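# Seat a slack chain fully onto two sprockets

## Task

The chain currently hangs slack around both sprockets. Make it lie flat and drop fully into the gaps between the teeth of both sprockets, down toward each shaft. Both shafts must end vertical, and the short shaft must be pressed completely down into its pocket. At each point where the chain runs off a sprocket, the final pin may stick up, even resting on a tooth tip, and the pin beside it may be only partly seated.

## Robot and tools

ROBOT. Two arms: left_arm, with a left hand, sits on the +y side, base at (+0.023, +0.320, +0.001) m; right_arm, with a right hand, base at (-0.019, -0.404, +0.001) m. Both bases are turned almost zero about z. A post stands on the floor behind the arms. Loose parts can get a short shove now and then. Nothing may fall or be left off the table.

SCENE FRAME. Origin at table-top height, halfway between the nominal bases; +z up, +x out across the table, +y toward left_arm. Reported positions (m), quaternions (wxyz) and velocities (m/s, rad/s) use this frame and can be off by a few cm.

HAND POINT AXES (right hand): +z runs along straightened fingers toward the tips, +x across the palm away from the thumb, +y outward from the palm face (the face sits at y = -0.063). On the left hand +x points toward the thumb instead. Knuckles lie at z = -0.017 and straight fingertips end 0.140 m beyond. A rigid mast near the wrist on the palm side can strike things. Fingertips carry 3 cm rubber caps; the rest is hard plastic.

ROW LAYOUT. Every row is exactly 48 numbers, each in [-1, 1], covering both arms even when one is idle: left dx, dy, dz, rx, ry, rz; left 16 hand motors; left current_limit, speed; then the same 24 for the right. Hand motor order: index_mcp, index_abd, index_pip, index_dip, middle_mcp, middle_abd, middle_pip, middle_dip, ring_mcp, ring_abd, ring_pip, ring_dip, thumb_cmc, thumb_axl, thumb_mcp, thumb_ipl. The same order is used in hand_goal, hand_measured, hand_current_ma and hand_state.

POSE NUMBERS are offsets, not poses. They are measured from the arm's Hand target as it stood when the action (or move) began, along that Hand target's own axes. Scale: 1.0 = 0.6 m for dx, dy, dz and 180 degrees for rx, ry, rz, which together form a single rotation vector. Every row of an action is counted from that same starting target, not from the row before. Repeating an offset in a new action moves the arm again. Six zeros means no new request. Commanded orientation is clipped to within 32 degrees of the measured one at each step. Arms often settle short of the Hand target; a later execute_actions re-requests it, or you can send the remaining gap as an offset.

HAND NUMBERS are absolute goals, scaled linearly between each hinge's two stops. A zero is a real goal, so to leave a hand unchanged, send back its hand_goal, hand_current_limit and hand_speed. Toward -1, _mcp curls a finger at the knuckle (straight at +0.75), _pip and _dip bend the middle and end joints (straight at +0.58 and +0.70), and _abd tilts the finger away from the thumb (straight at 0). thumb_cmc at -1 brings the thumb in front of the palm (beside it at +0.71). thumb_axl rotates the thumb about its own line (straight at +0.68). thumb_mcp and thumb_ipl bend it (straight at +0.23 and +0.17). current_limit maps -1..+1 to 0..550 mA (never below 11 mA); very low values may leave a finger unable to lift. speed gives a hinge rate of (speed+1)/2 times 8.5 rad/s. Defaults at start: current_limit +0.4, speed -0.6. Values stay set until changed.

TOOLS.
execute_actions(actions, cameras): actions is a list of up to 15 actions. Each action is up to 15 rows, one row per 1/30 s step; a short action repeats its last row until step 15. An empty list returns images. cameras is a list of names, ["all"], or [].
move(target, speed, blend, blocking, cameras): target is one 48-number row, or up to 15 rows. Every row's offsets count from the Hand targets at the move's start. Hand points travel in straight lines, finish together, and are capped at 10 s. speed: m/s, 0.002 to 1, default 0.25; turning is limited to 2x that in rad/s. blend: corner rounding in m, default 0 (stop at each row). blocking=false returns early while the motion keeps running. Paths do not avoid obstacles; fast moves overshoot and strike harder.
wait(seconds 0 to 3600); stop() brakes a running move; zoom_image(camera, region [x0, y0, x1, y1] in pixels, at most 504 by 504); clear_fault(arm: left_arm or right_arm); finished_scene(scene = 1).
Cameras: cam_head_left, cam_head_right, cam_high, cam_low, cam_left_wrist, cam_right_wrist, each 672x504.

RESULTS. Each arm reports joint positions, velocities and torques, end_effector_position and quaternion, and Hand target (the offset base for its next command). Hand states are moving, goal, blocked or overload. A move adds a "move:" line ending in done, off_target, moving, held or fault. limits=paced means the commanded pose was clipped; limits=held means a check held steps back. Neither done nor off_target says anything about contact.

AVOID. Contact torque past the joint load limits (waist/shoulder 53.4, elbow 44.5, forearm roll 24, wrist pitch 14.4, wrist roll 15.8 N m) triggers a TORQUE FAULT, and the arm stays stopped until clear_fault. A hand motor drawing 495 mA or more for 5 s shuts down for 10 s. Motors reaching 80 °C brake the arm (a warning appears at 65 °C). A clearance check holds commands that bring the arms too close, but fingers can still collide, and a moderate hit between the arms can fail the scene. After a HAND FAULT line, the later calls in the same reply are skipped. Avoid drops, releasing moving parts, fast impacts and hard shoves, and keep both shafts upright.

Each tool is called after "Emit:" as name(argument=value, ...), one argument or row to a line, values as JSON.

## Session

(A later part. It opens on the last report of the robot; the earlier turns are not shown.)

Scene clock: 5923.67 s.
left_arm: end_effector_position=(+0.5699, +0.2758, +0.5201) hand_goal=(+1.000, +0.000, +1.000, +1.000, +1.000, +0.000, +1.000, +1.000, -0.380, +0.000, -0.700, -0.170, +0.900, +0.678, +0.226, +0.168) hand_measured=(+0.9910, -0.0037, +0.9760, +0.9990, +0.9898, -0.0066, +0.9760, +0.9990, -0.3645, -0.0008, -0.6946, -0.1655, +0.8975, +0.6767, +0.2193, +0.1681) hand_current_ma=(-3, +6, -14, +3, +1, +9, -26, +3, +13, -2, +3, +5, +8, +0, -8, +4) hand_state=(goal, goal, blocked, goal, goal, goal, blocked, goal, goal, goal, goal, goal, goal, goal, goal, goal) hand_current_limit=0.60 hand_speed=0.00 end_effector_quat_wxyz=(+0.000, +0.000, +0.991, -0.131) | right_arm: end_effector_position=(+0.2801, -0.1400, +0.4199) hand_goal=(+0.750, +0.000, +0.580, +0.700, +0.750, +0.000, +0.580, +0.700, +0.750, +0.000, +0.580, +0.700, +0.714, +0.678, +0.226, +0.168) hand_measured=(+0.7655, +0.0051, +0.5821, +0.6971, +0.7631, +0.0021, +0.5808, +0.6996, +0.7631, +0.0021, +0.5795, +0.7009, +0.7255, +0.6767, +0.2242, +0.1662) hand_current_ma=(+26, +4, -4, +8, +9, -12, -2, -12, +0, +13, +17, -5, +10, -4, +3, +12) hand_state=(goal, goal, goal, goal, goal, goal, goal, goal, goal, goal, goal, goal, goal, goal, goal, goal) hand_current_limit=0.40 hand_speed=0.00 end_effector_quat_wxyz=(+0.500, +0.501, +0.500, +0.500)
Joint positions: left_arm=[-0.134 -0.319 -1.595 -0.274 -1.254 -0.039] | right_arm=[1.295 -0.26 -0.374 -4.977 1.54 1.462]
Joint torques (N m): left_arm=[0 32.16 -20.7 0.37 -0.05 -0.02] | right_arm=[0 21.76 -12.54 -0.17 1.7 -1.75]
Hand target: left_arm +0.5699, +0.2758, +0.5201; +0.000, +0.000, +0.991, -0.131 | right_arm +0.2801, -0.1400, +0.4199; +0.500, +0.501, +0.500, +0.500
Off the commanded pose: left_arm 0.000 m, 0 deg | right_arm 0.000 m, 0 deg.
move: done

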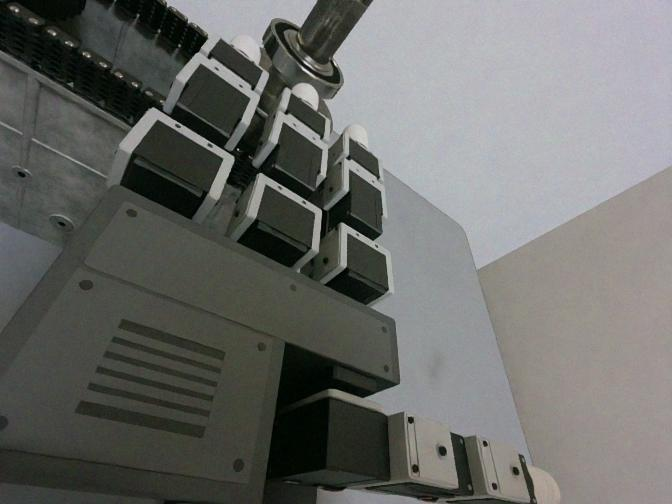

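Emit:
move(
  target=[0.1,0.169,0.2567,0,0,0,1,0,1,1,1,0,1,1,-0.38,0,-0.7,-0.17,0.9,0.678,0.226,0.168,0.6,0,0,0,0,0,0,0,0.75,0,0.58,0.7,0.75,0,0.58,0.7,0.75,0,0.58,0.7,0.714,0.678,0.226,0.168,0.4,0],
  speed=0.15,
  cameras=["cam_left_wrist","cam_head_left"],
)

Emit:
zoom_image(
  camera="cam_left_wrist",
  region=[180, 60, 460, 270],
)

Scene clock: 5999.90 s.
left_arm: end_effector_position=(+0.5100, +0.3339, +0.3451) hand_goal=(+1.000, +0.000, +1.000, +1.000, +1.000, +0.000, +1.000, +1.000, -0.380, +0.000, -0.700, -0.170, +0.900, +0.678, +0.226, +0.168) hand_measured=(+0.9898, -0.0037, +0.9760, +0.9977, +0.9898, -0.0081, +0.9760, +1.0000, -0.3645, -0.0008, -0.6959, -0.1668, +0.8975, +0.6777, +0.2193, +0.1672) hand_current_ma=(-9, +7, -17, +0, -1, +2, -26, +2, +19, +0, +4, +7, +10, -3, -4, +0) hand_state=(goal, goal, blocked, goal, goal, goal, blocked, goal, goal, goal, goal, goal, goal, goal, goal, goal) hand_current_limit=0.60 hand_speed=0.00 end_effector_quat_wxyz=(+0.000, +0.000, +0.991, -0.131) | right_arm: end_effector_position=(+0.2801, -0.1400, +0.4199) hand_goal=(+0.750, +0.000, +0.580, +0.700, +0.750, +0.000, +0.580, +0.700, +0.750, +0.000, +0.580, +0.700, +0.714, +0.678, +0.226, +0.168) hand_measured=(+0.7655, +0.0051, +0.5821, +0.6971, +0.7631, +0.0021, +0.5808, +0.6996, +0.7619, +0.0021, +0.5795, +0.7022, +0.7255, +0.6767, +0.2242, +0.1672) hand_current_ma=(+22, +3, -8, +1, +5, -2, +5, -1, -7, -2, +2, -4, -3, -1, +8, -3) hand_state=(goal, goal, goal, goal, goal, goal, goal, goal, goal, goal, goal, goal, goal, goal, goal, goal) hand_current_limit=0.40 hand_speed=0.00 end_effector_quat_wxyz=(+0.500, +0.501, +0.500, +0.500)
Joint positions: left_arm=[-0.035 -0.23 -1.089 -0.342 -0.882 0.199] | right_arm=[1.295 -0.26 -0.374 -4.977 1.54 1.462]
Joint torques (N m): left_arm=[0 28.5 -20.13 0.29 4.99 -0.02] | right_arm=[0 21.76 -12.54 -0.17 1.7 -0.06]
Hand target: left_arm +0.5100, +0.3339, +0.3451; +0.000, +0.000, +0.991, -0.131 | right_arm +0.2801, -0.1400, +0.4199; +0.500, +0.501, +0.500, +0.500
Off the commanded pose: left_arm 0.000 m, 0 deg | right_arm 0.000 m, 0 deg.
move: done
Images, in order (width x height): cam_head_left 672x504, cam_left_wrist 672x504.

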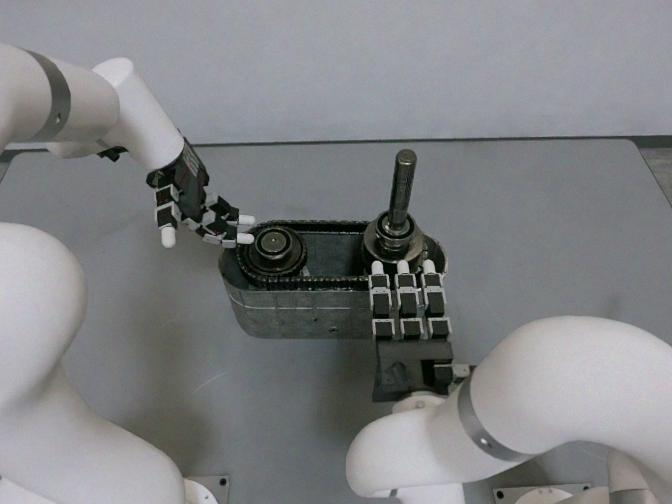

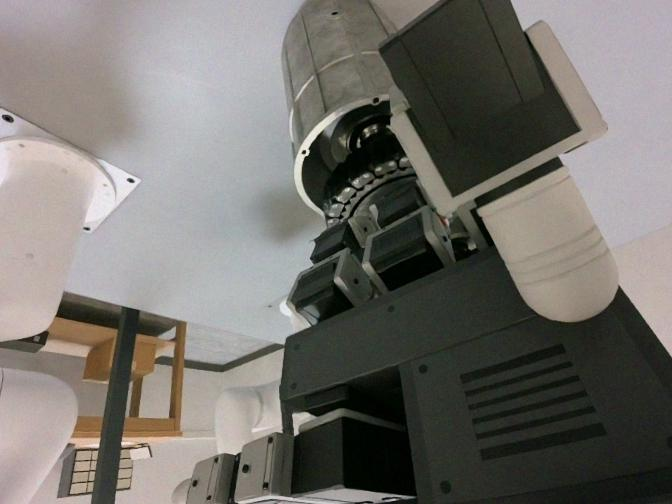

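Scaled by 1.800.

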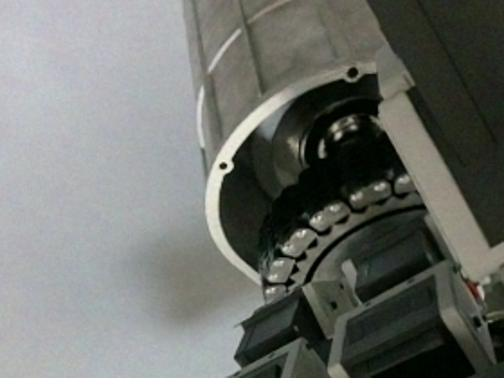

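Emit:
zoom_image(
  camera="cam_left_wrist",
  region=[290, 85, 420, 200],
)

Scaled by 3.877.

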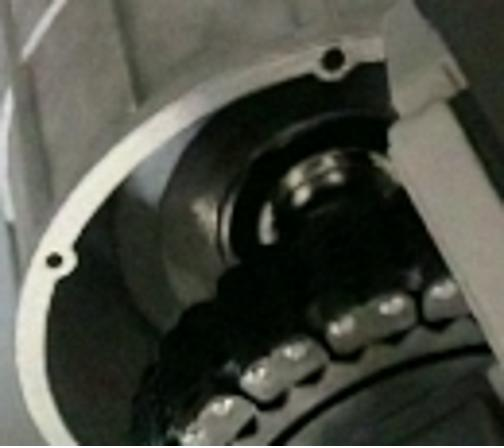

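Emit:
move(
  target=[0.0,0,-0.12,0,0,0,1,0,1,1,1,0,1,1,-0.38,0,-0.7,-0.17,0.9,0.678,0.226,0.168,0.6,0,0,0,0,0,0,0,0.75,0,0.58,0.7,0.75,0,0.58,0.7,0.75,0,0.58,0.7,0.714,0.678,0.226,0.168,0.4,0],
  speed=0.15,
  cameras=["cam_left_wrist"],
)

Emit:
zoom_image(
  camera="cam_left_wrist",
  region=[230, 20, 400, 170],
)

Scene clock: 6017.50 s.
left_arm: end_effector_position=(+0.5099, +0.3525, +0.4146) hand_goal=(+1.000, +0.000, +1.000, +1.000, +1.000, +0.000, +1.000, +1.000, -0.380, +0.000, -0.700, -0.170, +0.900, +0.678, +0.226, +0.168) hand_measured=(+0.9898, -0.0037, +0.9760, +0.9977, +0.9886, -0.0066, +0.9760, +0.9990, -0.3645, -0.0008, -0.6946, -0.1668, +0.8963, +0.6767, +0.2183, +0.1681) hand_current_ma=(-7, +8, -20, +4, +3, +5, -27, +6, +18, +5, +2, +8, +8, -3, -6, +3) hand_state=(goal, goal, blocked, goal, goal, goal, blocked, goal, goal, goal, goal, goal, goal, goal, goal, goal) hand_current_limit=0.60 hand_speed=0.00 end_effector_quat_wxyz=(+0.000, +0.000, +0.991, -0.131) | right_arm: end_effector_position=(+0.2801, -0.1400, +0.4199) hand_goal=(+0.750, +0.000, +0.580, +0.700, +0.750, +0.000, +0.580, +0.700, +0.750, +0.000, +0.580, +0.700, +0.714, +0.678, +0.226, +0.168) hand_measured=(+0.7655, +0.0051, +0.5821, +0.6971, +0.7631, +0.0021, +0.5808, +0.6996, +0.7619, +0.0021, +0.5808, +0.7022, +0.7242, +0.6767, +0.2242, +0.1662) hand_current_ma=(+13, -10, +6, +3, +2, -14, +11, +9, -11, +4, +15, +10, +7, +1, +16, +1) hand_state=(goal, goal, goal, goal, goal, goal, goal, goal, goal, goal, goal, goal, goal, goal, goal, goal) hand_current_limit=0.40 hand_speed=0.00 end_effector_quat_wxyz=(+0.500, +0.501, +0.500, +0.500)
Joint positions: left_arm=[0.002 -0.178 -1.188 -0.306 -1.035 0.174] | right_arm=[1.295 -0.26 -0.374 -4.977 1.54 1.462]
Joint torques (N m): left_arm=[0 27.24 -20.73 0.33 -0.13 -0.02] | right_arm=[0 21.76 -12.54 -0.17 1.7 -0.06]
Hand target: left_arm +0.5099, +0.3525, +0.4147; +0.000, +0.000, +0.991, -0.131 | right_arm +0.2801, -0.1400, +0.4199; +0.500, +0.501, +0.500, +0.500
Off the commanded pose: left_arm 0.000 m, 0 deg | right_arm 0.000 m, 0 deg.
move: done

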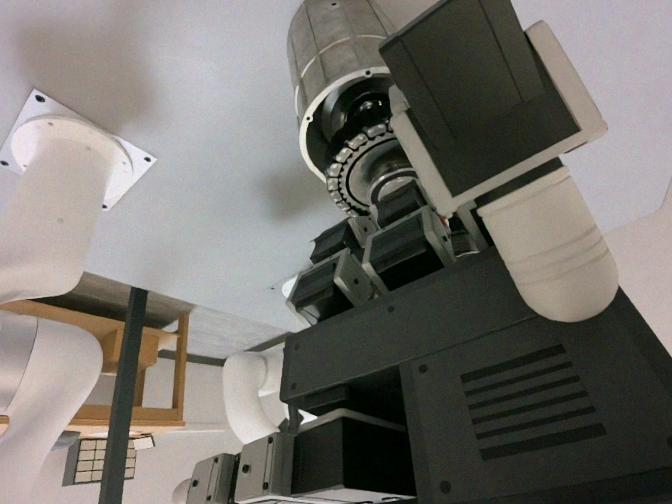

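Scaled by 2.965.

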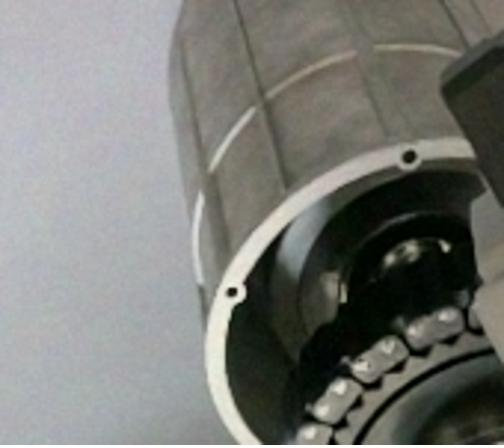

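Emit:
move(
  target=[0.0,0.0742,0.0836,0,0,0,1,0,1,1,1,0,1,1,-0.38,0,-0.7,-0.17,0.9,0.678,0.226,0.168,0.6,0,0,0,0,0,0,0,0.75,0,0.58,0.7,0.75,0,0.58,0.7,0.75,0,0.58,0.7,0.714,0.678,0.226,0.168,0.4,0],
  speed=0.15,
  cameras=["cam_left_wrist"],
)

Emit:
zoom_image(
  camera="cam_left_wrist",
  region=[290, 80, 420, 200],
)

Scene clock: 6029.83 s.
left_arm: end_effector_position=(+0.5100, +0.3825, +0.3547) hand_goal=(+1.000, +0.000, +1.000, +1.000, +1.000, +0.000, +1.000, +1.000, -0.380, +0.000, -0.700, -0.170, +0.900, +0.678, +0.226, +0.168) hand_measured=(+0.9898, -0.0037, +0.9760, +0.9977, +0.9886, -0.0066, +0.9760, +1.0000, -0.3645, -0.0008, -0.6959, -0.1668, +0.8975, +0.6767, +0.2183, +0.1681) hand_current_ma=(-6, +10, -20, -1, -1, +6, -22, +1, +19, -1, +8, +7, +5, -4, -7, +4) hand_state=(goal, goal, blocked, goal, goal, goal, blocked, goal, goal, goal, goal, goal, goal, goal, goal, goal) hand_current_limit=0.60 hand_speed=0.00 end_effector_quat_wxyz=(+0.000, +0.000, +0.991, -0.131) | right_arm: end_effector_position=(+0.2801, -0.1400, +0.4199) hand_goal=(+0.750, +0.000, +0.580, +0.700, +0.750, +0.000, +0.580, +0.700, +0.750, +0.000, +0.580, +0.700, +0.714, +0.678, +0.226, +0.168) hand_measured=(+0.7655, +0.0051, +0.5821, +0.6971, +0.7631, +0.0021, +0.5821, +0.6996, +0.7619, +0.0021, +0.5795, +0.7022, +0.7255, +0.6756, +0.2242, +0.1672) hand_current_ma=(+27, +3, -8, +3, +2, +3, +19, +7, -11, +3, -6, -12, +16, +3, +0, +13) hand_state=(goal, goal, goal, goal, goal, goal, goal, goal, goal, goal, goal, goal, goal, goal, goal, goal) hand_current_limit=0.40 hand_speed=0.00 end_effector_quat_wxyz=(+0.500, +0.501, +0.500, +0.500)
Joint positions: left_arm=[0.06 -0.225 -1.105 -0.329 -0.926 0.278] | right_arm=[1.295 -0.26 -0.374 -4.977 1.54 1.462]
Joint torques (N m): left_arm=[0 28.38 -20.21 0.3 -0.16 -0.02] | right_arm=[0 21.76 -12.54 -0.17 1.7 -0.06]
Hand target: left_arm +0.5100, +0.3825, +0.3547; +0.000, +0.000, +0.991, -0.131 | right_arm +0.2801, -0.1400, +0.4199; +0.500, +0.501, +0.500, +0.500
Off the commanded pose: left_arm 0.000 m, 0 deg | right_arm 0.000 m, 0 deg.
move: done

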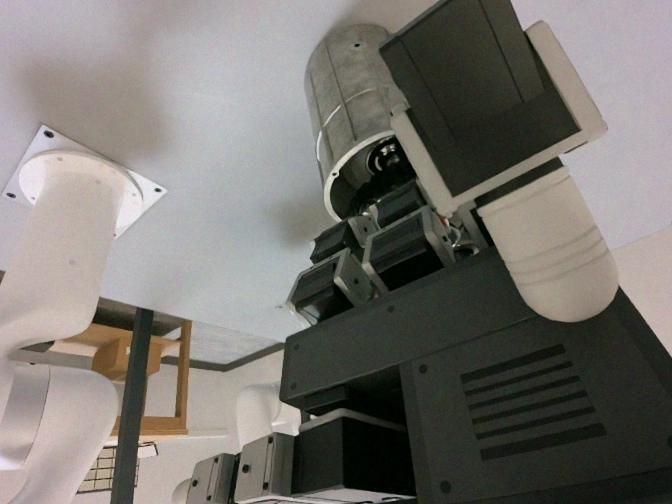

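Scaled by 3.877.

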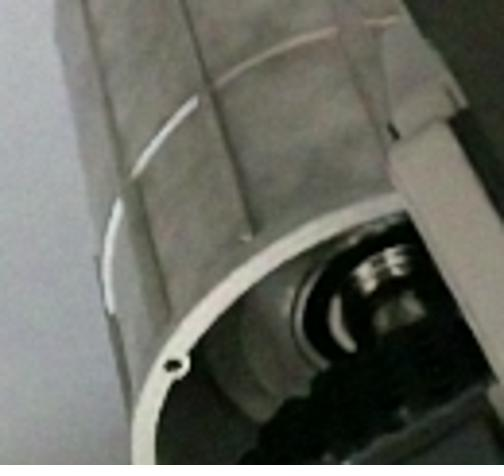

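Emit:
move(
  target=[
    [0,0,0,0,0,0,-0.9,0,-0.9,-0.7,-0.9,0,-0.9,-0.7,-0.9,0,-0.9,-0.7,0.9,0.678,0.226,0.168,0.6,0.2,0,0,0,0,0,0,0.75,0,0.58,0.7,0.75,0,0.58,0.7,0.75,0,0.58,0.7,0.714,0.678,0.226,0.168,0.4,0],
    [0.1,-0.2187,0.1194,0,0,0,-0.9,0,-0.9,-0.7,-0.9,0,-0.9,-0.7,-0.9,0,-0.9,-0.7,0.9,0.678,0.226,0.168,0.6,0.2,0,0,0,0,0,0,0.75,0,0.58,0.7,0.75,0,0.58,0.7,0.75,0,0.58,0.7,0.714,0.678,0.226,0.168,0.4,0],
  ],
  speed=0.15,
  cameras=["cam_left_wrist","cam_head_left"],
)

Scene clock: 6064.80 s.
left_arm: end_effector_position=(+0.4500, +0.2373, +0.3194) hand_goal=(-0.900, +0.000, -0.900, -0.700, -0.900, +0.000, -0.900, -0.700, -0.900, +0.000, -0.900, -0.700, +0.900, +0.678, +0.226, +0.168) hand_measured=(-0.4754, -0.0023, -0.5150, -0.5885, -0.4621, -0.0081, -0.5265, -0.5987, -0.3946, -0.0008, -0.7228, -0.2177, +0.8975, +0.6777, +0.2193, +0.1681) hand_current_ma=(+446, +6, +448, +194, +446, +6, +443, +166, +443, +0, +342, +444, +6, -3, -2, -1) hand_state=(blocked, goal, blocked, blocked, blocked, goal, blocked, blocked, blocked, goal, blocked, blocked, goal, goal, goal, goal) hand_current_limit=0.60 hand_speed=0.20 end_effector_quat_wxyz=(+0.000, +0.000, +0.991, -0.131) | right_arm: end_effector_position=(+0.2801, -0.1400, +0.4199) hand_goal=(+0.750, +0.000, +0.580, +0.700, +0.750, +0.000, +0.580, +0.700, +0.750, +0.000, +0.580, +0.700, +0.714, +0.678, +0.226, +0.168) hand_measured=(+0.7643, +0.0036, +0.5821, +0.6983, +0.7631, +0.0021, +0.5808, +0.6996, +0.7619, +0.0021, +0.5808, +0.7022, +0.7242, +0.6756, +0.2242, +0.1672) hand_current_ma=(+21, +6, -3, +1, -10, +11, +18, +7, -2, +9, -13, -25, +7, -5, +2, +4) hand_state=(goal, goal, goal, goal, goal, goal, goal, goal, goal, goal, goal, goal, goal, goal, goal, goal) hand_current_limit=0.40 hand_speed=0.00 end_effector_quat_wxyz=(+0.500, +0.501, +0.500, +0.500)
Joint positions: left_arm=[-0.248 -0.143 -0.925 -0.376 -0.755 0.036] | right_arm=[1.295 -0.26 -0.374 -4.977 1.54 1.462]
Joint torques (N m): left_arm=[0 24.94 -19.66 0.39 -0.07 -0.02] | right_arm=[0 21.76 -12.54 -0.17 1.7 -0.06]
Hand target: left_arm +0.4500, +0.2372, +0.3194; +0.000, +0.000, +0.991, -0.131 | right_arm +0.2801, -0.1400, +0.4199; +0.500, +0.501, +0.500, +0.500
Off the commanded pose: left_arm 0.000 m, 0 deg | right_arm 0.000 m, 0 deg.
move: done
Images, in order (width x height): cam_head_left 672x504, cam_left_wrist 672x504.

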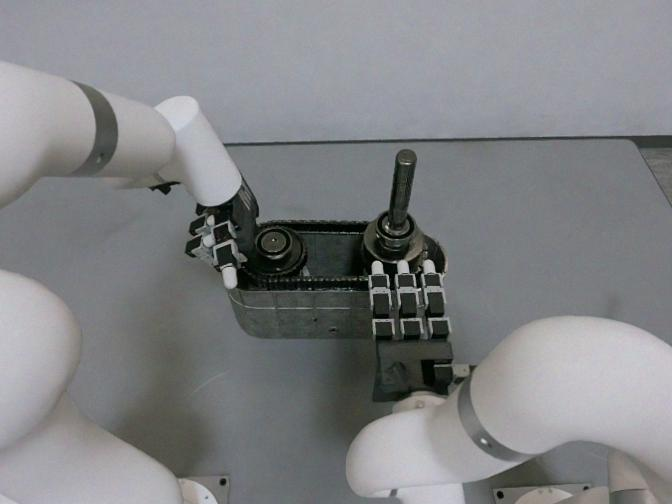

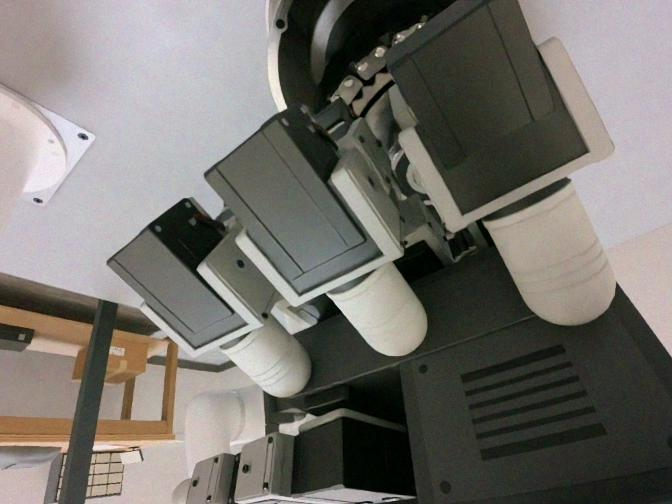

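Emit:
zoom_image(
  camera="cam_left_wrist",
  region=[260, 0, 430, 120],
)

Scaled by 2.965.

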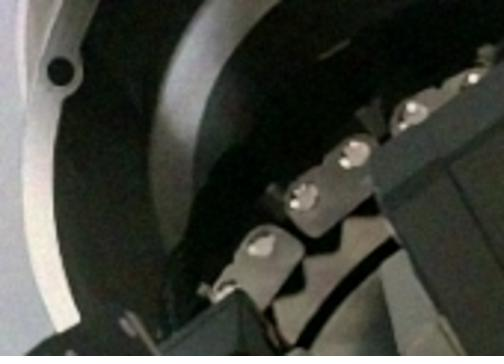

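Emit:
move(
  target=[
    [0.0167,0.1125,-0.0315,0,0,0,-0.45,0,-0.5,-0.58,-0.45,0,-0.5,-0.58,-0.38,0,-0.7,-0.2,0.9,0.678,0.226,0.168,0.6,0.2,0,0,0,0,0,0,0.75,0,0.58,0.7,0.75,0,0.58,0.7,0.75,0,0.58,0.7,0.714,0.678,0.226,0.168,0.4,0],
  ],
  speed=0.15,
  cameras=["cam_left_wrist"],
)

Emit:
zoom_image(
  camera="cam_left_wrist",
  region=[240, 0, 440, 150],
)

Scene clock: 6078.03 s.
left_arm: end_effector_position=(+0.4400, +0.3073, +0.3202) hand_goal=(-0.450, +0.000, -0.500, -0.580, -0.450, +0.000, -0.500, -0.580, -0.380, +0.000, -0.700, -0.200, +0.900, +0.678, +0.226, +0.168) hand_measured=(-0.4151, -0.0037, -0.4893, -0.5745, -0.4139, -0.0066, -0.4893, -0.5745, -0.3452, -0.0023, -0.6908, -0.1935, +0.8963, +0.6767, +0.2183, +0.1672) hand_current_ma=(+43, +6, +19, +11, +56, +4, +7, +9, +49, +1, +3, +9, +2, -4, -3, -1) hand_state=(blocked, goal, goal, goal, blocked, goal, goal, goal, blocked, goal, goal, goal, goal, goal, goal, goal) hand_current_limit=0.60 hand_speed=0.20 end_effector_quat_wxyz=(+0.000, +0.000, +0.991, -0.131) | right_arm: end_effector_position=(+0.2801, -0.1400, +0.4199) hand_goal=(+0.750, +0.000, +0.580, +0.700, +0.750, +0.000, +0.580, +0.700, +0.750, +0.000, +0.580, +0.700, +0.714, +0.678, +0.226, +0.168) hand_measured=(+0.7643, +0.0051, +0.5821, +0.6971, +0.7643, +0.0021, +0.5821, +0.6996, +0.7631, +0.0021, +0.5808, +0.7009, +0.7255, +0.6767, +0.2242, +0.1672) hand_current_ma=(+27, +8, -12, +14, +10, +11, +11, +16, +1, +14, +6, -9, +10, +1, +9, +13) hand_state=(goal, goal, goal, goal, goal, goal, goal, goal, goal, goal, goal, goal, goal, goal, goal, goal) hand_current_limit=0.40 hand_speed=0.00 end_effector_quat_wxyz=(+0.500, +0.501, +0.500, +0.500)
Joint positions: left_arm=[-0.099 -0.091 -0.868 -0.372 -0.789 0.179] | right_arm=[1.295 -0.26 -0.374 -4.977 1.54 1.462]
Joint torques (N m): left_arm=[0 40.2 -19.6 0.39 -0.09 -0.02] | right_arm=[0 21.76 -12.54 -0.17 1.7 -0.06]
Hand target: left_arm +0.4400, +0.3073, +0.3202; +0.000, +0.000, +0.991, -0.131 | right_arm +0.2801, -0.1400, +0.4199; +0.500, +0.501, +0.500, +0.500
Off the commanded pose: left_arm 0.000 m, 0 deg | right_arm 0.000 m, 0 deg.
move: done

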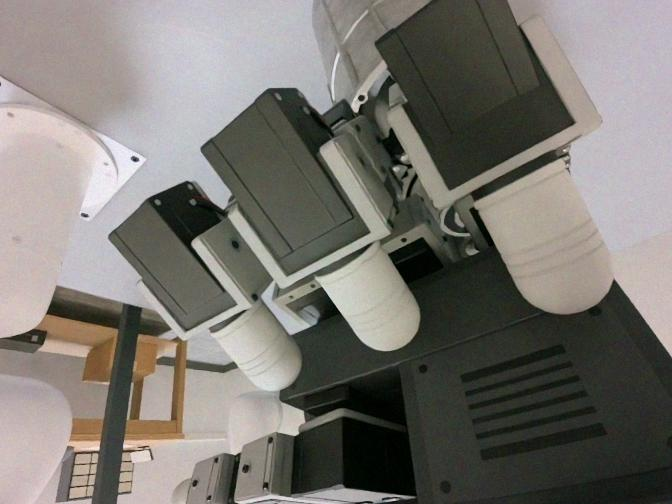

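Scaled by 2.520.

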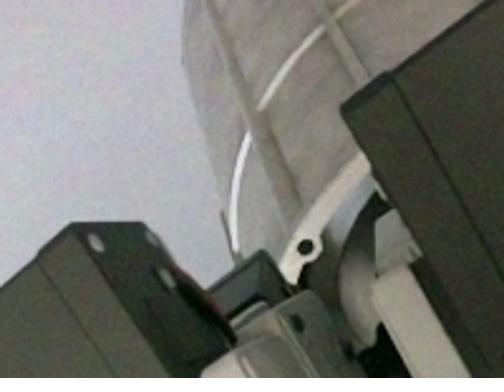

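Emit:
move(
  target=[
    [-0.1833,0.0279,-0.0417,0,0,0,-0.45,0,-0.5,-0.58,-0.45,0,-0.5,-0.58,-0.38,0,-0.7,-0.2,0.9,0.678,0.226,0.168,0.6,0.2,0,0,0,0,0,0,0.75,0,0.58,0.7,0.75,0,0.58,0.7,0.75,0,0.58,0.7,0.714,0.678,0.226,0.168,0.4,0],
    [-0.1833,0.0279,-0.0417,0,0,0,1,0,1,1,1,0,1,1,1,0,1,1,0.9,0.678,0.226,0.168,0.6,0,0,0,0,0,0,0,0.75,0,0.58,0.7,0.75,0,0.58,0.7,0.75,0,0.58,0.7,0.714,0.678,0.226,0.168,0.4,0],
  ],
  speed=0.15,
  cameras=["cam_left_wrist"],
)

Emit:
zoom_image(
  camera="cam_left_wrist",
  region=[220, 20, 420, 190],
)

Scene clock: 6092.07 s.
left_arm: end_effector_position=(+0.5500, +0.3300, +0.3401) hand_goal=(+1.000, +0.000, +1.000, +1.000, +1.000, +0.000, +1.000, +1.000, +1.000, +0.000, +1.000, +1.000, +0.900, +0.678, +0.226, +0.168) hand_measured=(+0.9826, -0.0096, +0.9747, +0.9990, +0.9910, -0.0066, +0.9735, +1.0000, +0.9910, -0.0008, +0.9735, +1.0000, +0.8975, +0.6767, +0.2183, +0.1672) hand_current_ma=(-19, +4, -17, +5, +2, +3, -25, +11, -4, +0, -25, +9, +8, -3, -4, -1) hand_state=(goal, goal, blocked, goal, goal, goal, blocked, goal, goal, goal, blocked, goal, goal, goal, goal, goal) hand_current_limit=0.60 hand_speed=0.00 end_effector_quat_wxyz=(+0.000, +0.000, +0.991, -0.131) | right_arm: end_effector_position=(+0.2801, -0.1400, +0.4199) hand_goal=(+0.750, +0.000, +0.580, +0.700, +0.750, +0.000, +0.580, +0.700, +0.750, +0.000, +0.580, +0.700, +0.714, +0.678, +0.226, +0.168) hand_measured=(+0.7643, +0.0051, +0.5821, +0.6971, +0.7631, +0.0021, +0.5808, +0.6996, +0.7619, +0.0036, +0.5795, +0.7022, +0.7255, +0.6767, +0.2242, +0.1672) hand_current_ma=(+6, +8, +4, +16, +3, -13, -5, -4, -20, -11, +3, -3, +18, -2, +9, +1) hand_state=(goal, goal, goal, goal, goal, goal, goal, goal, goal, goal, goal, goal, goal, goal, goal, goal) hand_current_limit=0.40 hand_speed=0.00 end_effector_quat_wxyz=(+0.500, +0.501, +0.500, +0.500)
Joint positions: left_arm=[-0.04 -0.331 -1.204 -0.338 -0.894 0.188] | right_arm=[1.295 -0.26 -0.374 -4.977 1.54 1.462]
Joint torques (N m): left_arm=[0 32.08 -20.21 0.22 -0.15 -0.02] | right_arm=[0 21.76 -12.54 -0.17 1.7 -0.06]
Hand target: left_arm +0.5499, +0.3300, +0.3401; +0.000, +0.000, +0.991, -0.131 | right_arm +0.2801, -0.1400, +0.4199; +0.500, +0.501, +0.500, +0.500
Off the commanded pose: left_arm 0.000 m, 0 deg | right_arm 0.000 m, 0 deg.
move: done

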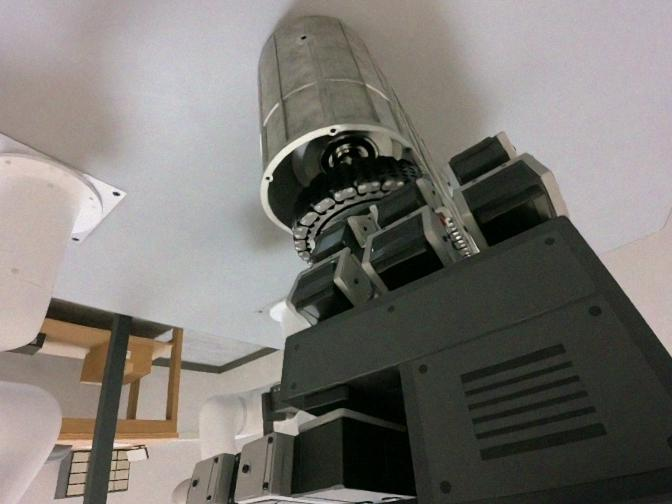

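Scaled by 2.520.

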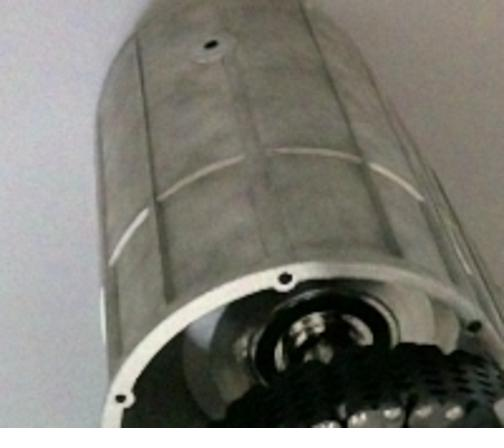

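Emit:
zoom_image(
  camera="cam_left_wrist",
  region=[290, 125, 400, 195],
)

Scaled by 4.582.

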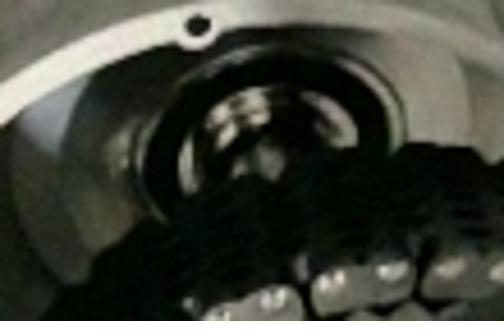

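Emit:
move(
  target=[
    [0,0,0,0,0,0,1,0,1,1,1,0,1,1,-0.38,0,-0.7,-0.17,0.9,0.678,0.226,0.168,0.6,0,0,0,0,0,0,0,0.75,0,0.58,0.7,0.75,0,0.58,0.7,0.75,0,0.58,0.7,0.714,0.678,0.226,0.168,0.4,0],
    [0.0667,-0.015,0.0213,0,0,0,1,0,1,1,1,0,1,1,-0.38,0,-0.7,-0.17,0.9,0.678,0.226,0.168,0.6,0,0,0,0,0,0,0,0.75,0,0.58,0.7,0.75,0,0.58,0.7,0.75,0,0.58,0.7,0.714,0.678,0.226,0.168,0.4,0],
  ],
  speed=0.15,
  cameras=["cam_left_wrist","cam_head_left","cam_low","cam_high"],
)

Emit:
zoom_image(
  camera="cam_head_left",
  region=[190, 180, 340, 300],
)

Scene clock: 6187.00 s.
left_arm: end_effector_position=(+0.5099, +0.3180, +0.3300) hand_goal=(+1.000, +0.000, +1.000, +1.000, +1.000, +0.000, +1.000, +1.000, -0.380, +0.000, -0.700, -0.170, +0.900, +0.678, +0.226, +0.168) hand_measured=(+0.9826, -0.0096, +0.9747, +0.9990, +0.9910, -0.0052, +0.9747, +0.9977, -0.3693, -0.0008, -0.7036, -0.1782, +0.8975, +0.6777, +0.2183, +0.1681) hand_current_ma=(-11, +2, -20, +5, +1, +7, -25, +10, +10, +0, -2, -1, +6, -2, -4, +0) hand_state=(goal, goal, blocked, goal, goal, goal, blocked, goal, goal, goal, goal, goal, goal, goal, goal, goal) hand_current_limit=0.60 hand_speed=0.00 end_effector_quat_wxyz=(+0.000, +0.000, +0.991, -0.131) | right_arm: end_effector_position=(+0.2801, -0.1400, +0.4199) hand_goal=(+0.750, +0.000, +0.580, +0.700, +0.750, +0.000, +0.580, +0.700, +0.750, +0.000, +0.580, +0.700, +0.714, +0.678, +0.226, +0.168) hand_measured=(+0.7655, +0.0051, +0.5808, +0.6971, +0.7619, +0.0021, +0.5808, +0.7009, +0.7631, +0.0021, +0.5795, +0.7009, +0.7255, +0.6767, +0.2242, +0.1662) hand_current_ma=(+13, +8, -6, -6, +3, +6, +11, -7, +2, -3, +11, -4, +6, +1, -9, +11) hand_state=(goal, goal, goal, goal, goal, goal, goal, goal, goal, goal, goal, goal, goal, goal, goal, goal) hand_current_limit=0.40 hand_speed=0.00 end_effector_quat_wxyz=(+0.500, +0.501, +0.500, +0.500)
Joint positions: left_arm=[-0.066 -0.247 -1.073 -0.353 -0.843 0.185] | right_arm=[1.295 -0.26 -0.374 -4.977 1.54 1.462]
Joint torques (N m): left_arm=[0 28.88 -19.94 0.27 -0.13 -0.02] | right_arm=[0 21.76 -12.54 -0.17 1.7 -0.06]
Hand target: left_arm +0.5099, +0.3180, +0.3300; +0.000, +0.000, +0.991, -0.131 | right_arm +0.2801, -0.1400, +0.4199; +0.500, +0.501, +0.500, +0.500
Off the commanded pose: left_arm 0.000 m, 0 deg | right_arm 0.000 m, 0 deg.
move: done
Images, in order (width x height): cam_head_left 672x504, cam_high 672x504, cam_low 672x504, cam_left_wrist 672x504.

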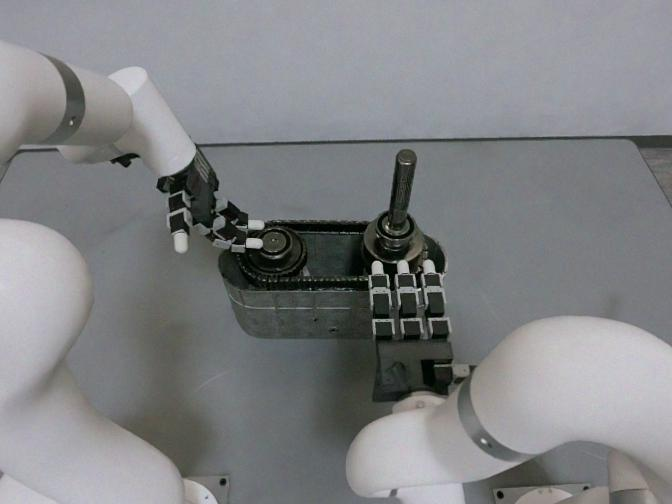

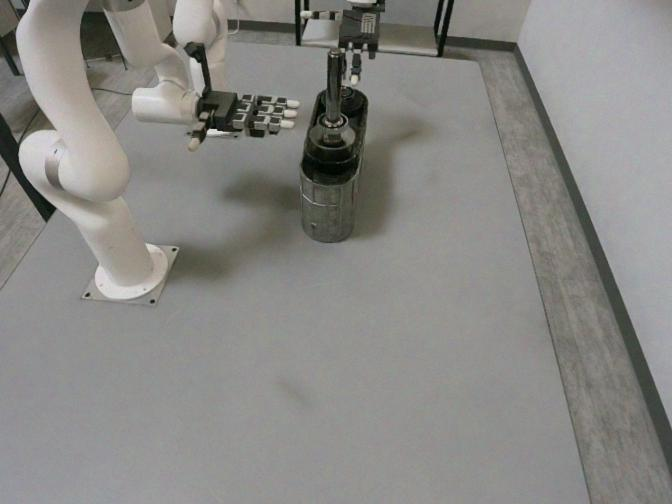

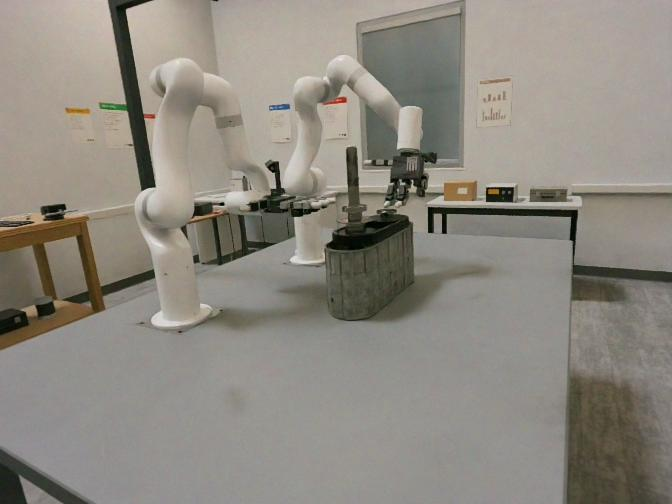

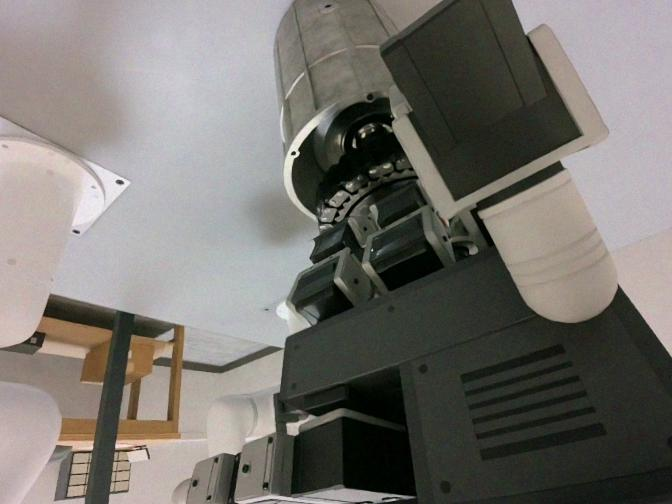

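Scaled by 3.360.

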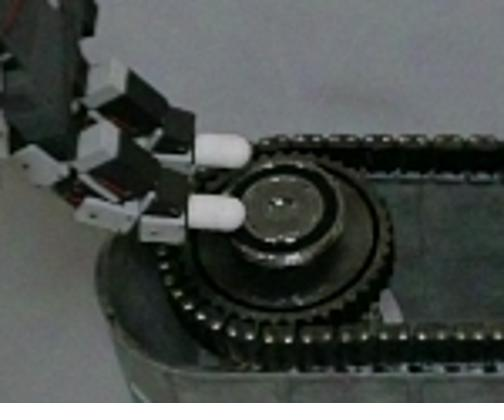

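Emit:
move(
  target=[
    [0,0.0193,-0.0052,0,0,0,1,0,1,1,1,0,1,1,-0.38,0,-0.7,-0.17,0.9,0.678,0.226,0.168,0.6,0,0,0,0,0,0,0,0.75,0,0.58,0.7,0.75,0,0.58,0.7,0.75,0,0.58,0.7,0.714,0.678,0.226,0.168,0.4,0],
    [0,0.0323,0.0431,0,0,0,1,0,1,1,1,0,1,1,-0.38,0,-0.7,-0.17,0.9,0.678,0.226,0.168,0.6,0,0,0,0,0,0,0,0.75,0,0.58,0.7,0.75,0,0.58,0.7,0.75,0,0.58,0.7,0.714,0.678,0.226,0.168,0.4,0],
  ],
  speed=[0.1,0.03],
  cameras=["cam_left_wrist","cam_head_left"],
)

Emit:
zoom_image(
  camera="cam_head_left",
  region=[190, 180, 340, 300],
)

Emit:
zoom_image(
  camera="cam_left_wrist",
  region=[270, 80, 440, 230],
)

Scene clock: 6200.93 s.
left_arm: end_effector_position=(+0.5099, +0.3300, +0.3001) hand_goal=(+1.000, +0.000, +1.000, +1.000, +1.000, +0.000, +1.000, +1.000, -0.380, +0.000, -0.700, -0.170, +0.900, +0.678, +0.226, +0.168) hand_measured=(+0.9874, +0.0183, +0.9747, +1.0000, +0.9886, -0.0052, +0.9735, +1.0000, -0.3681, +0.0021, -0.7023, -0.1782, +0.8963, +0.6777, +0.2183, +0.1672) hand_current_ma=(-13, +21, -18, +3, +1, +6, -25, +3, +14, -2, +1, -1, +9, -6, -7, +5) hand_state=(goal, goal, blocked, goal, goal, goal, blocked, goal, goal, goal, goal, goal, goal, goal, goal, goal) hand_current_limit=0.60 hand_speed=0.00 end_effector_quat_wxyz=(+0.000, +0.000, +0.991, -0.131) | right_arm: end_effector_position=(+0.2801, -0.1400, +0.4199) hand_goal=(+0.750, +0.000, +0.580, +0.700, +0.750, +0.000, +0.580, +0.700, +0.750, +0.000, +0.580, +0.700, +0.714, +0.678, +0.226, +0.168) hand_measured=(+0.7643, +0.0051, +0.5821, +0.6971, +0.7643, +0.0021, +0.5808, +0.6983, +0.7619, +0.0036, +0.5795, +0.7022, +0.7255, +0.6767, +0.2252, +0.1672) hand_current_ma=(+12, +0, +6, +20, -3, -8, +17, +9, -7, -3, +6, -9, -7, +2, +19, +2) hand_state=(goal, goal, goal, goal, goal, goal, goal, goal, goal, goal, goal, goal, goal, goal, goal, goal) hand_current_limit=0.40 hand_speed=0.00 end_effector_quat_wxyz=(+0.500, +0.501, +0.500, +0.500)
Joint positions: left_arm=[-0.043 -0.279 -1.04 -0.373 -0.788 0.238] | right_arm=[1.295 -0.26 -0.374 -4.977 1.54 1.462]
Joint torques (N m): left_arm=[0 29.53 -12.98 0.25 -0.15 -0.02] | right_arm=[0 21.76 -12.54 -0.17 1.7 -0.06]
Hand target: left_arm +0.5099, +0.3300, +0.3001; +0.000, +0.000, +0.991, -0.131 | right_arm +0.2801, -0.1400, +0.4199; +0.500, +0.501, +0.500, +0.500
Off the commanded pose: left_arm 0.000 m, 0 deg | right_arm 0.000 m, 0 deg.
move: done
Images, in order (width x height): cam_head_left 672x504, cam_left_wrist 672x504.

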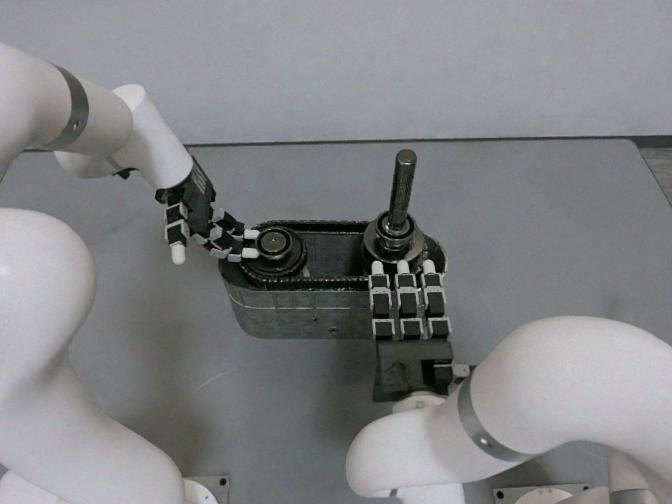

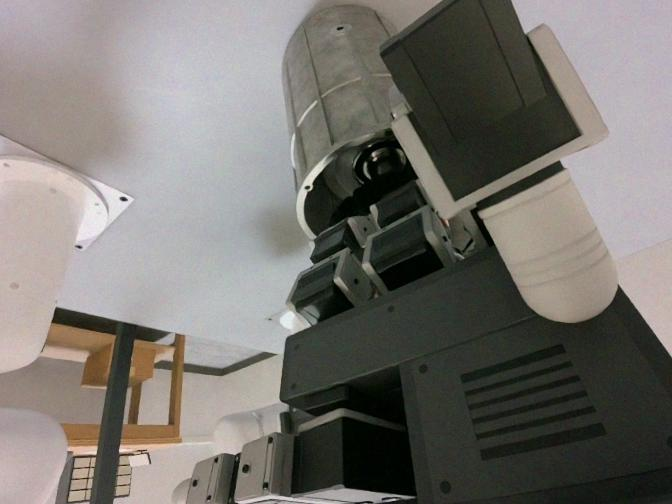

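Scaled by 3.360.

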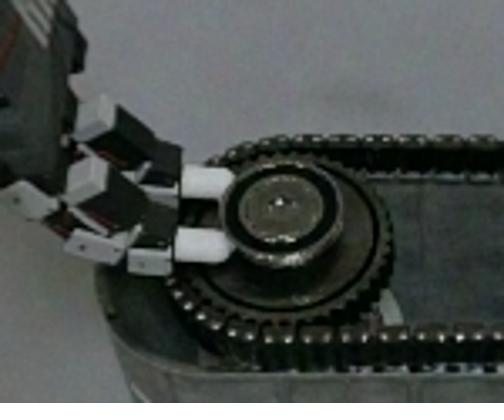

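Scaled by 2.965.

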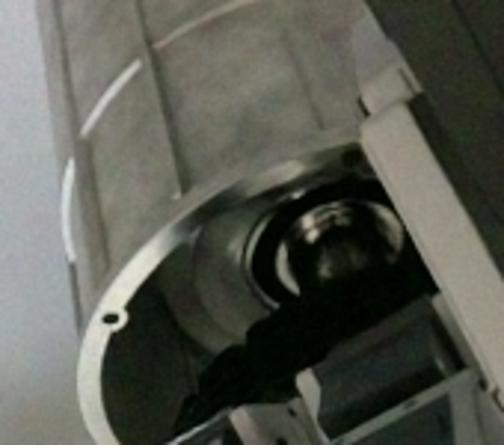

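Emit:
zoom_image(
  camera="cam_left_wrist",
  region=[340, 125, 430, 195],
)

Scaled by 5.600.

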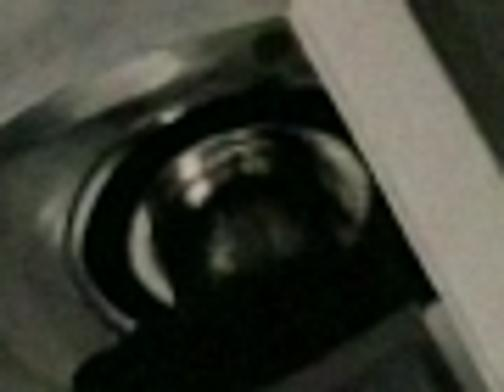

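Emit:
move(
  target=[0,0.0047,0.0056,0,0,0,1,0,1,1,1,0,1,1,-0.38,0,-0.7,-0.17,0.9,0.678,0.226,0.168,0.6,0,0,0,0,0,0,0,0.75,0,0.58,0.7,0.75,0,0.58,0.7,0.75,0,0.58,0.7,0.714,0.678,0.226,0.168,0.4,0],
  speed=0.03,
)

Emit:
move(
  target=[0,0.0017,0.0064,0,0,0,1,0,1,1,1,0,1,1,-0.38,0,-0.7,-0.17,0.9,0.678,0.226,0.168,0.6,0,0,0,0,0,0,0,0.75,0,0.58,0.7,0.75,0,0.58,0.7,0.75,0,0.58,0.7,0.714,0.678,0.226,0.168,0.4,0],
  speed=0.03,
  cameras=["cam_left_wrist","cam_head_left"],
)

Emit:
zoom_image(
  camera="cam_head_left",
  region=[190, 180, 340, 300],
)

Scene clock: 6217.87 s.
left_arm: end_effector_position=(+0.5099, +0.3319, +0.2961) hand_goal=(+1.000, +0.000, +1.000, +1.000, +1.000, +0.000, +1.000, +1.000, -0.380, +0.000, -0.700, -0.170, +0.900, +0.678, +0.226, +0.168) hand_measured=(+1.0000, +0.0197, +0.9901, +1.0000, +1.0000, -0.0052, +0.9901, +1.0000, -0.3681, +0.0007, -0.7023, -0.1782, +0.8975, +0.6777, +0.2183, +0.1681) hand_current_ma=(+4, +21, -3, +7, +12, +1, -1, +7, +14, +4, -1, -2, +5, -5, -5, -3) hand_state=(goal, goal, goal, goal, goal, goal, goal, goal, goal, goal, goal, goal, goal, goal, goal, goal) hand_current_limit=0.60 hand_speed=0.00 end_effector_quat_wxyz=(+0.000, +0.000, +0.991, -0.131) | right_arm: end_effector_position=(+0.2801, -0.1400, +0.4199) hand_goal=(+0.750, +0.000, +0.580, +0.700, +0.750, +0.000, +0.580, +0.700, +0.750, +0.000, +0.580, +0.700, +0.714, +0.678, +0.226, +0.168) hand_measured=(+0.7655, +0.0065, +0.5821, +0.6971, +0.7631, +0.0021, +0.5808, +0.6996, +0.7631, +0.0021, +0.5808, +0.7009, +0.7242, +0.6756, +0.2252, +0.1672) hand_current_ma=(+8, -7, +6, -2, +3, +1, +9, -5, -2, -2, -4, +6, +6, +1, +0, +11) hand_state=(goal, goal, goal, goal, goal, goal, goal, goal, goal, goal, goal, goal, goal, goal, goal, goal) hand_current_limit=0.40 hand_speed=0.00 end_effector_quat_wxyz=(+0.500, +0.501, +0.500, +0.500)
Joint positions: left_arm=[-0.039 -0.283 -1.036 -0.376 -0.781 0.246] | right_arm=[1.295 -0.26 -0.374 -4.977 1.54 1.462]
Joint torques (N m): left_arm=[0 5.33 -3.79 0.25 -0.15 -0.02] | right_arm=[0 21.76 -12.54 -0.17 1.7 -0.06]
Hand target: left_arm +0.5099, +0.3319, +0.2961; +0.000, +0.000, +0.991, -0.131 | right_arm +0.2801, -0.1400, +0.4199; +0.500, +0.501, +0.500, +0.500
Off the commanded pose: left_arm 0.000 m, 0 deg | right_arm 0.000 m, 0 deg.
move: done

Scene clock: 6218.37 s.
left_arm: end_effector_position=(+0.5103, +0.3319, +0.2934) hand_goal=(+1.000, +0.000, +1.000, +1.000, +1.000, +0.000, +1.000, +1.000, -0.380, +0.000, -0.700, -0.170, +0.900, +0.678, +0.226, +0.168) hand_measured=(+1.0000, +0.0256, +1.0000, +1.0000, +1.0000, +0.0007, +1.0000, +1.0000, -0.3681, +0.0021, -0.7023, -0.1770, +0.8975, +0.6777, +0.2183, +0.1672) hand_current_ma=(+6, +26, +9, +8, +12, +7, +3, +5, +12, +0, -4, +1, +6, -2, -3, +2) hand_state=(goal, blocked, goal, goal, goal, goal, goal, goal, goal, goal, goal, goal, goal, goal, goal, goal) hand_current_limit=0.60 hand_speed=0.00 end_effector_quat_wxyz=(+0.002, +0.000, +0.991, -0.131) | right_arm: end_effector_position=(+0.2801, -0.1400, +0.4199) hand_goal=(+0.750, +0.000, +0.580, +0.700, +0.750, +0.000, +0.580, +0.700, +0.750, +0.000, +0.580, +0.700, +0.714, +0.678, +0.226, +0.168) hand_measured=(+0.7643, +0.0051, +0.5821, +0.6971, +0.7631, +0.0036, +0.5808, +0.6983, +0.7631, +0.0021, +0.5808, +0.7022, +0.7255, +0.6767, +0.2242, +0.1672) hand_current_ma=(+22, +6, +1, +4, +17, -3, -4, +0, -2, +6, +8, +0, +13, -10, +4, -4) hand_state=(goal, goal, goal, goal, goal, goal, goal, goal, goal, goal, goal, goal, goal, goal, goal, goal) hand_current_limit=0.40 hand_speed=0.00 end_effector_quat_wxyz=(+0.500, +0.501, +0.500, +0.500)
Joint positions: left_arm=[-0.039 -0.286 -1.032 -0.38 -0.773 0.251] | right_arm=[1.295 -0.26 -0.374 -4.977 1.54 1.462]
Joint torques (N m): left_arm=[-24.6 -16.9 13.84 0.25 6.28 -0.02] | right_arm=[0 21.76 -12.54 -0.17 1.7 -0.06]
Hand target: left_arm +0.5099, +0.3319, +0.2921; +0.000, +0.000, +0.991, -0.131 | right_arm +0.2801, -0.1400, +0.4199; +0.500, +0.501, +0.500, +0.500
Off the commanded pose: left_arm 0.001 m, 0 deg | right_arm 0.000 m, 0 deg.
move: done
Images, in order (width x height): cam_head_left 672x504, cam_left_wrist 672x504.

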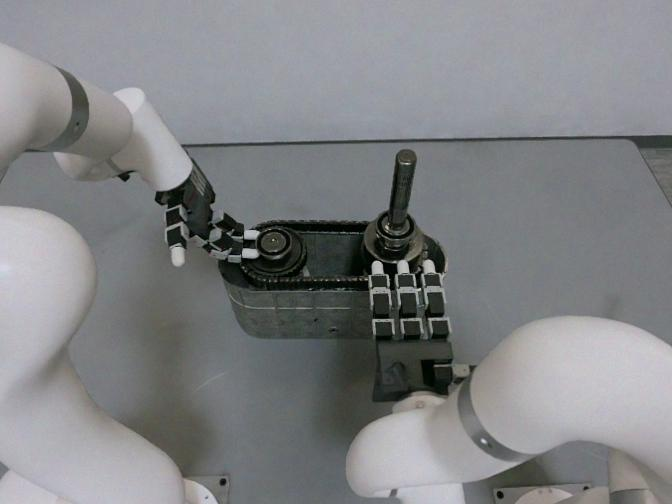

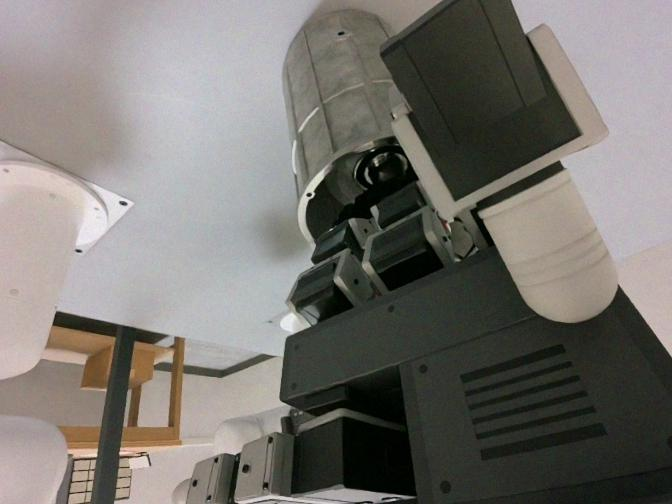

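Scaled by 3.360.

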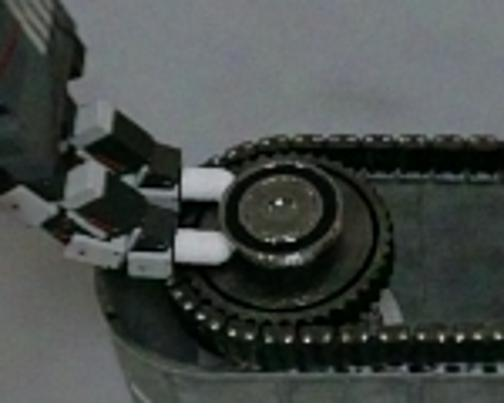

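Emit:
move(
  target=[0,-0.0022,-0.0081,0,0,0,1,0,1,1,1,0,1,1,-0.38,0,-0.7,-0.17,0.9,0.678,0.226,0.168,0.6,0,0,0,0,0,0,0,0.75,0,0.58,0.7,0.75,0,0.58,0.7,0.75,0,0.58,0.7,0.714,0.678,0.226,0.168,0.4,0],
  speed=0.03,
  cameras=["cam_head_right"],
)

Emit:
zoom_image(
  camera="cam_head_right",
  region=[170, 180, 320, 300],
)

Scene clock: 6226.00 s.
left_arm: end_effector_position=(+0.5099, +0.3318, +0.2971) hand_goal=(+1.000, +0.000, +1.000, +1.000, +1.000, +0.000, +1.000, +1.000, -0.380, +0.000, -0.700, -0.170, +0.900, +0.678, +0.226, +0.168) hand_measured=(+0.9995, +0.0183, +0.9837, +1.0000, +1.0000, -0.0052, +0.9850, +1.0000, -0.3681, +0.0021, -0.7036, -0.1770, +0.8963, +0.6777, +0.2193, +0.1681) hand_current_ma=(+5, +20, -7, +2, +8, +3, -16, +4, +14, +4, +0, -2, +5, -4, -8, +0) hand_state=(goal, goal, goal, goal, goal, goal, goal, goal, goal, goal, goal, goal, goal, goal, goal, goal) hand_current_limit=0.60 hand_speed=0.00 end_effector_quat_wxyz=(+0.000, +0.000, +0.991, -0.131) | right_arm: end_effector_position=(+0.2801, -0.1400, +0.4199) hand_goal=(+0.750, +0.000, +0.580, +0.700, +0.750, +0.000, +0.580, +0.700, +0.750, +0.000, +0.580, +0.700, +0.714, +0.678, +0.226, +0.168) hand_measured=(+0.7655, +0.0051, +0.5821, +0.6971, +0.7631, +0.0021, +0.5808, +0.6996, +0.7631, +0.0021, +0.5795, +0.7022, +0.7242, +0.6767, +0.2232, +0.1662) hand_current_ma=(+24, +2, -6, +0, +25, -7, +13, -12, -10, -8, -2, -7, +6, +0, +4, +3) hand_state=(goal, goal, goal, goal, goal, goal, goal, goal, goal, goal, goal, goal, goal, goal, goal, goal) hand_current_limit=0.40 hand_speed=0.00 end_effector_quat_wxyz=(+0.500, +0.501, +0.500, +0.500)
Joint positions: left_arm=[-0.039 -0.282 -1.036 -0.376 -0.783 0.245] | right_arm=[1.295 -0.26 -0.374 -4.977 1.54 1.462]
Joint torques (N m): left_arm=[0 29.59 -19.42 0.25 -5.48 -0.02] | right_arm=[0 21.76 -12.54 -0.17 1.7 -0.06]
Hand target: left_arm +0.5099, +0.3318, +0.2971; +0.000, +0.000, +0.991, -0.131 | right_arm +0.2801, -0.1400, +0.4199; +0.500, +0.501, +0.500, +0.500
Off the commanded pose: left_arm 0.000 m, 0 deg | right_arm 0.000 m, 0 deg.
move: done

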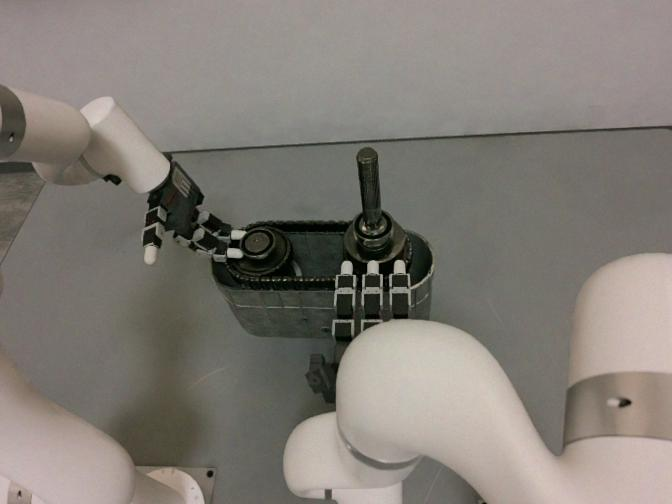

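Scaled by 3.360.

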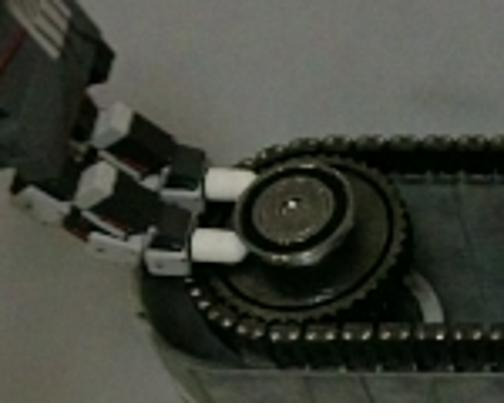

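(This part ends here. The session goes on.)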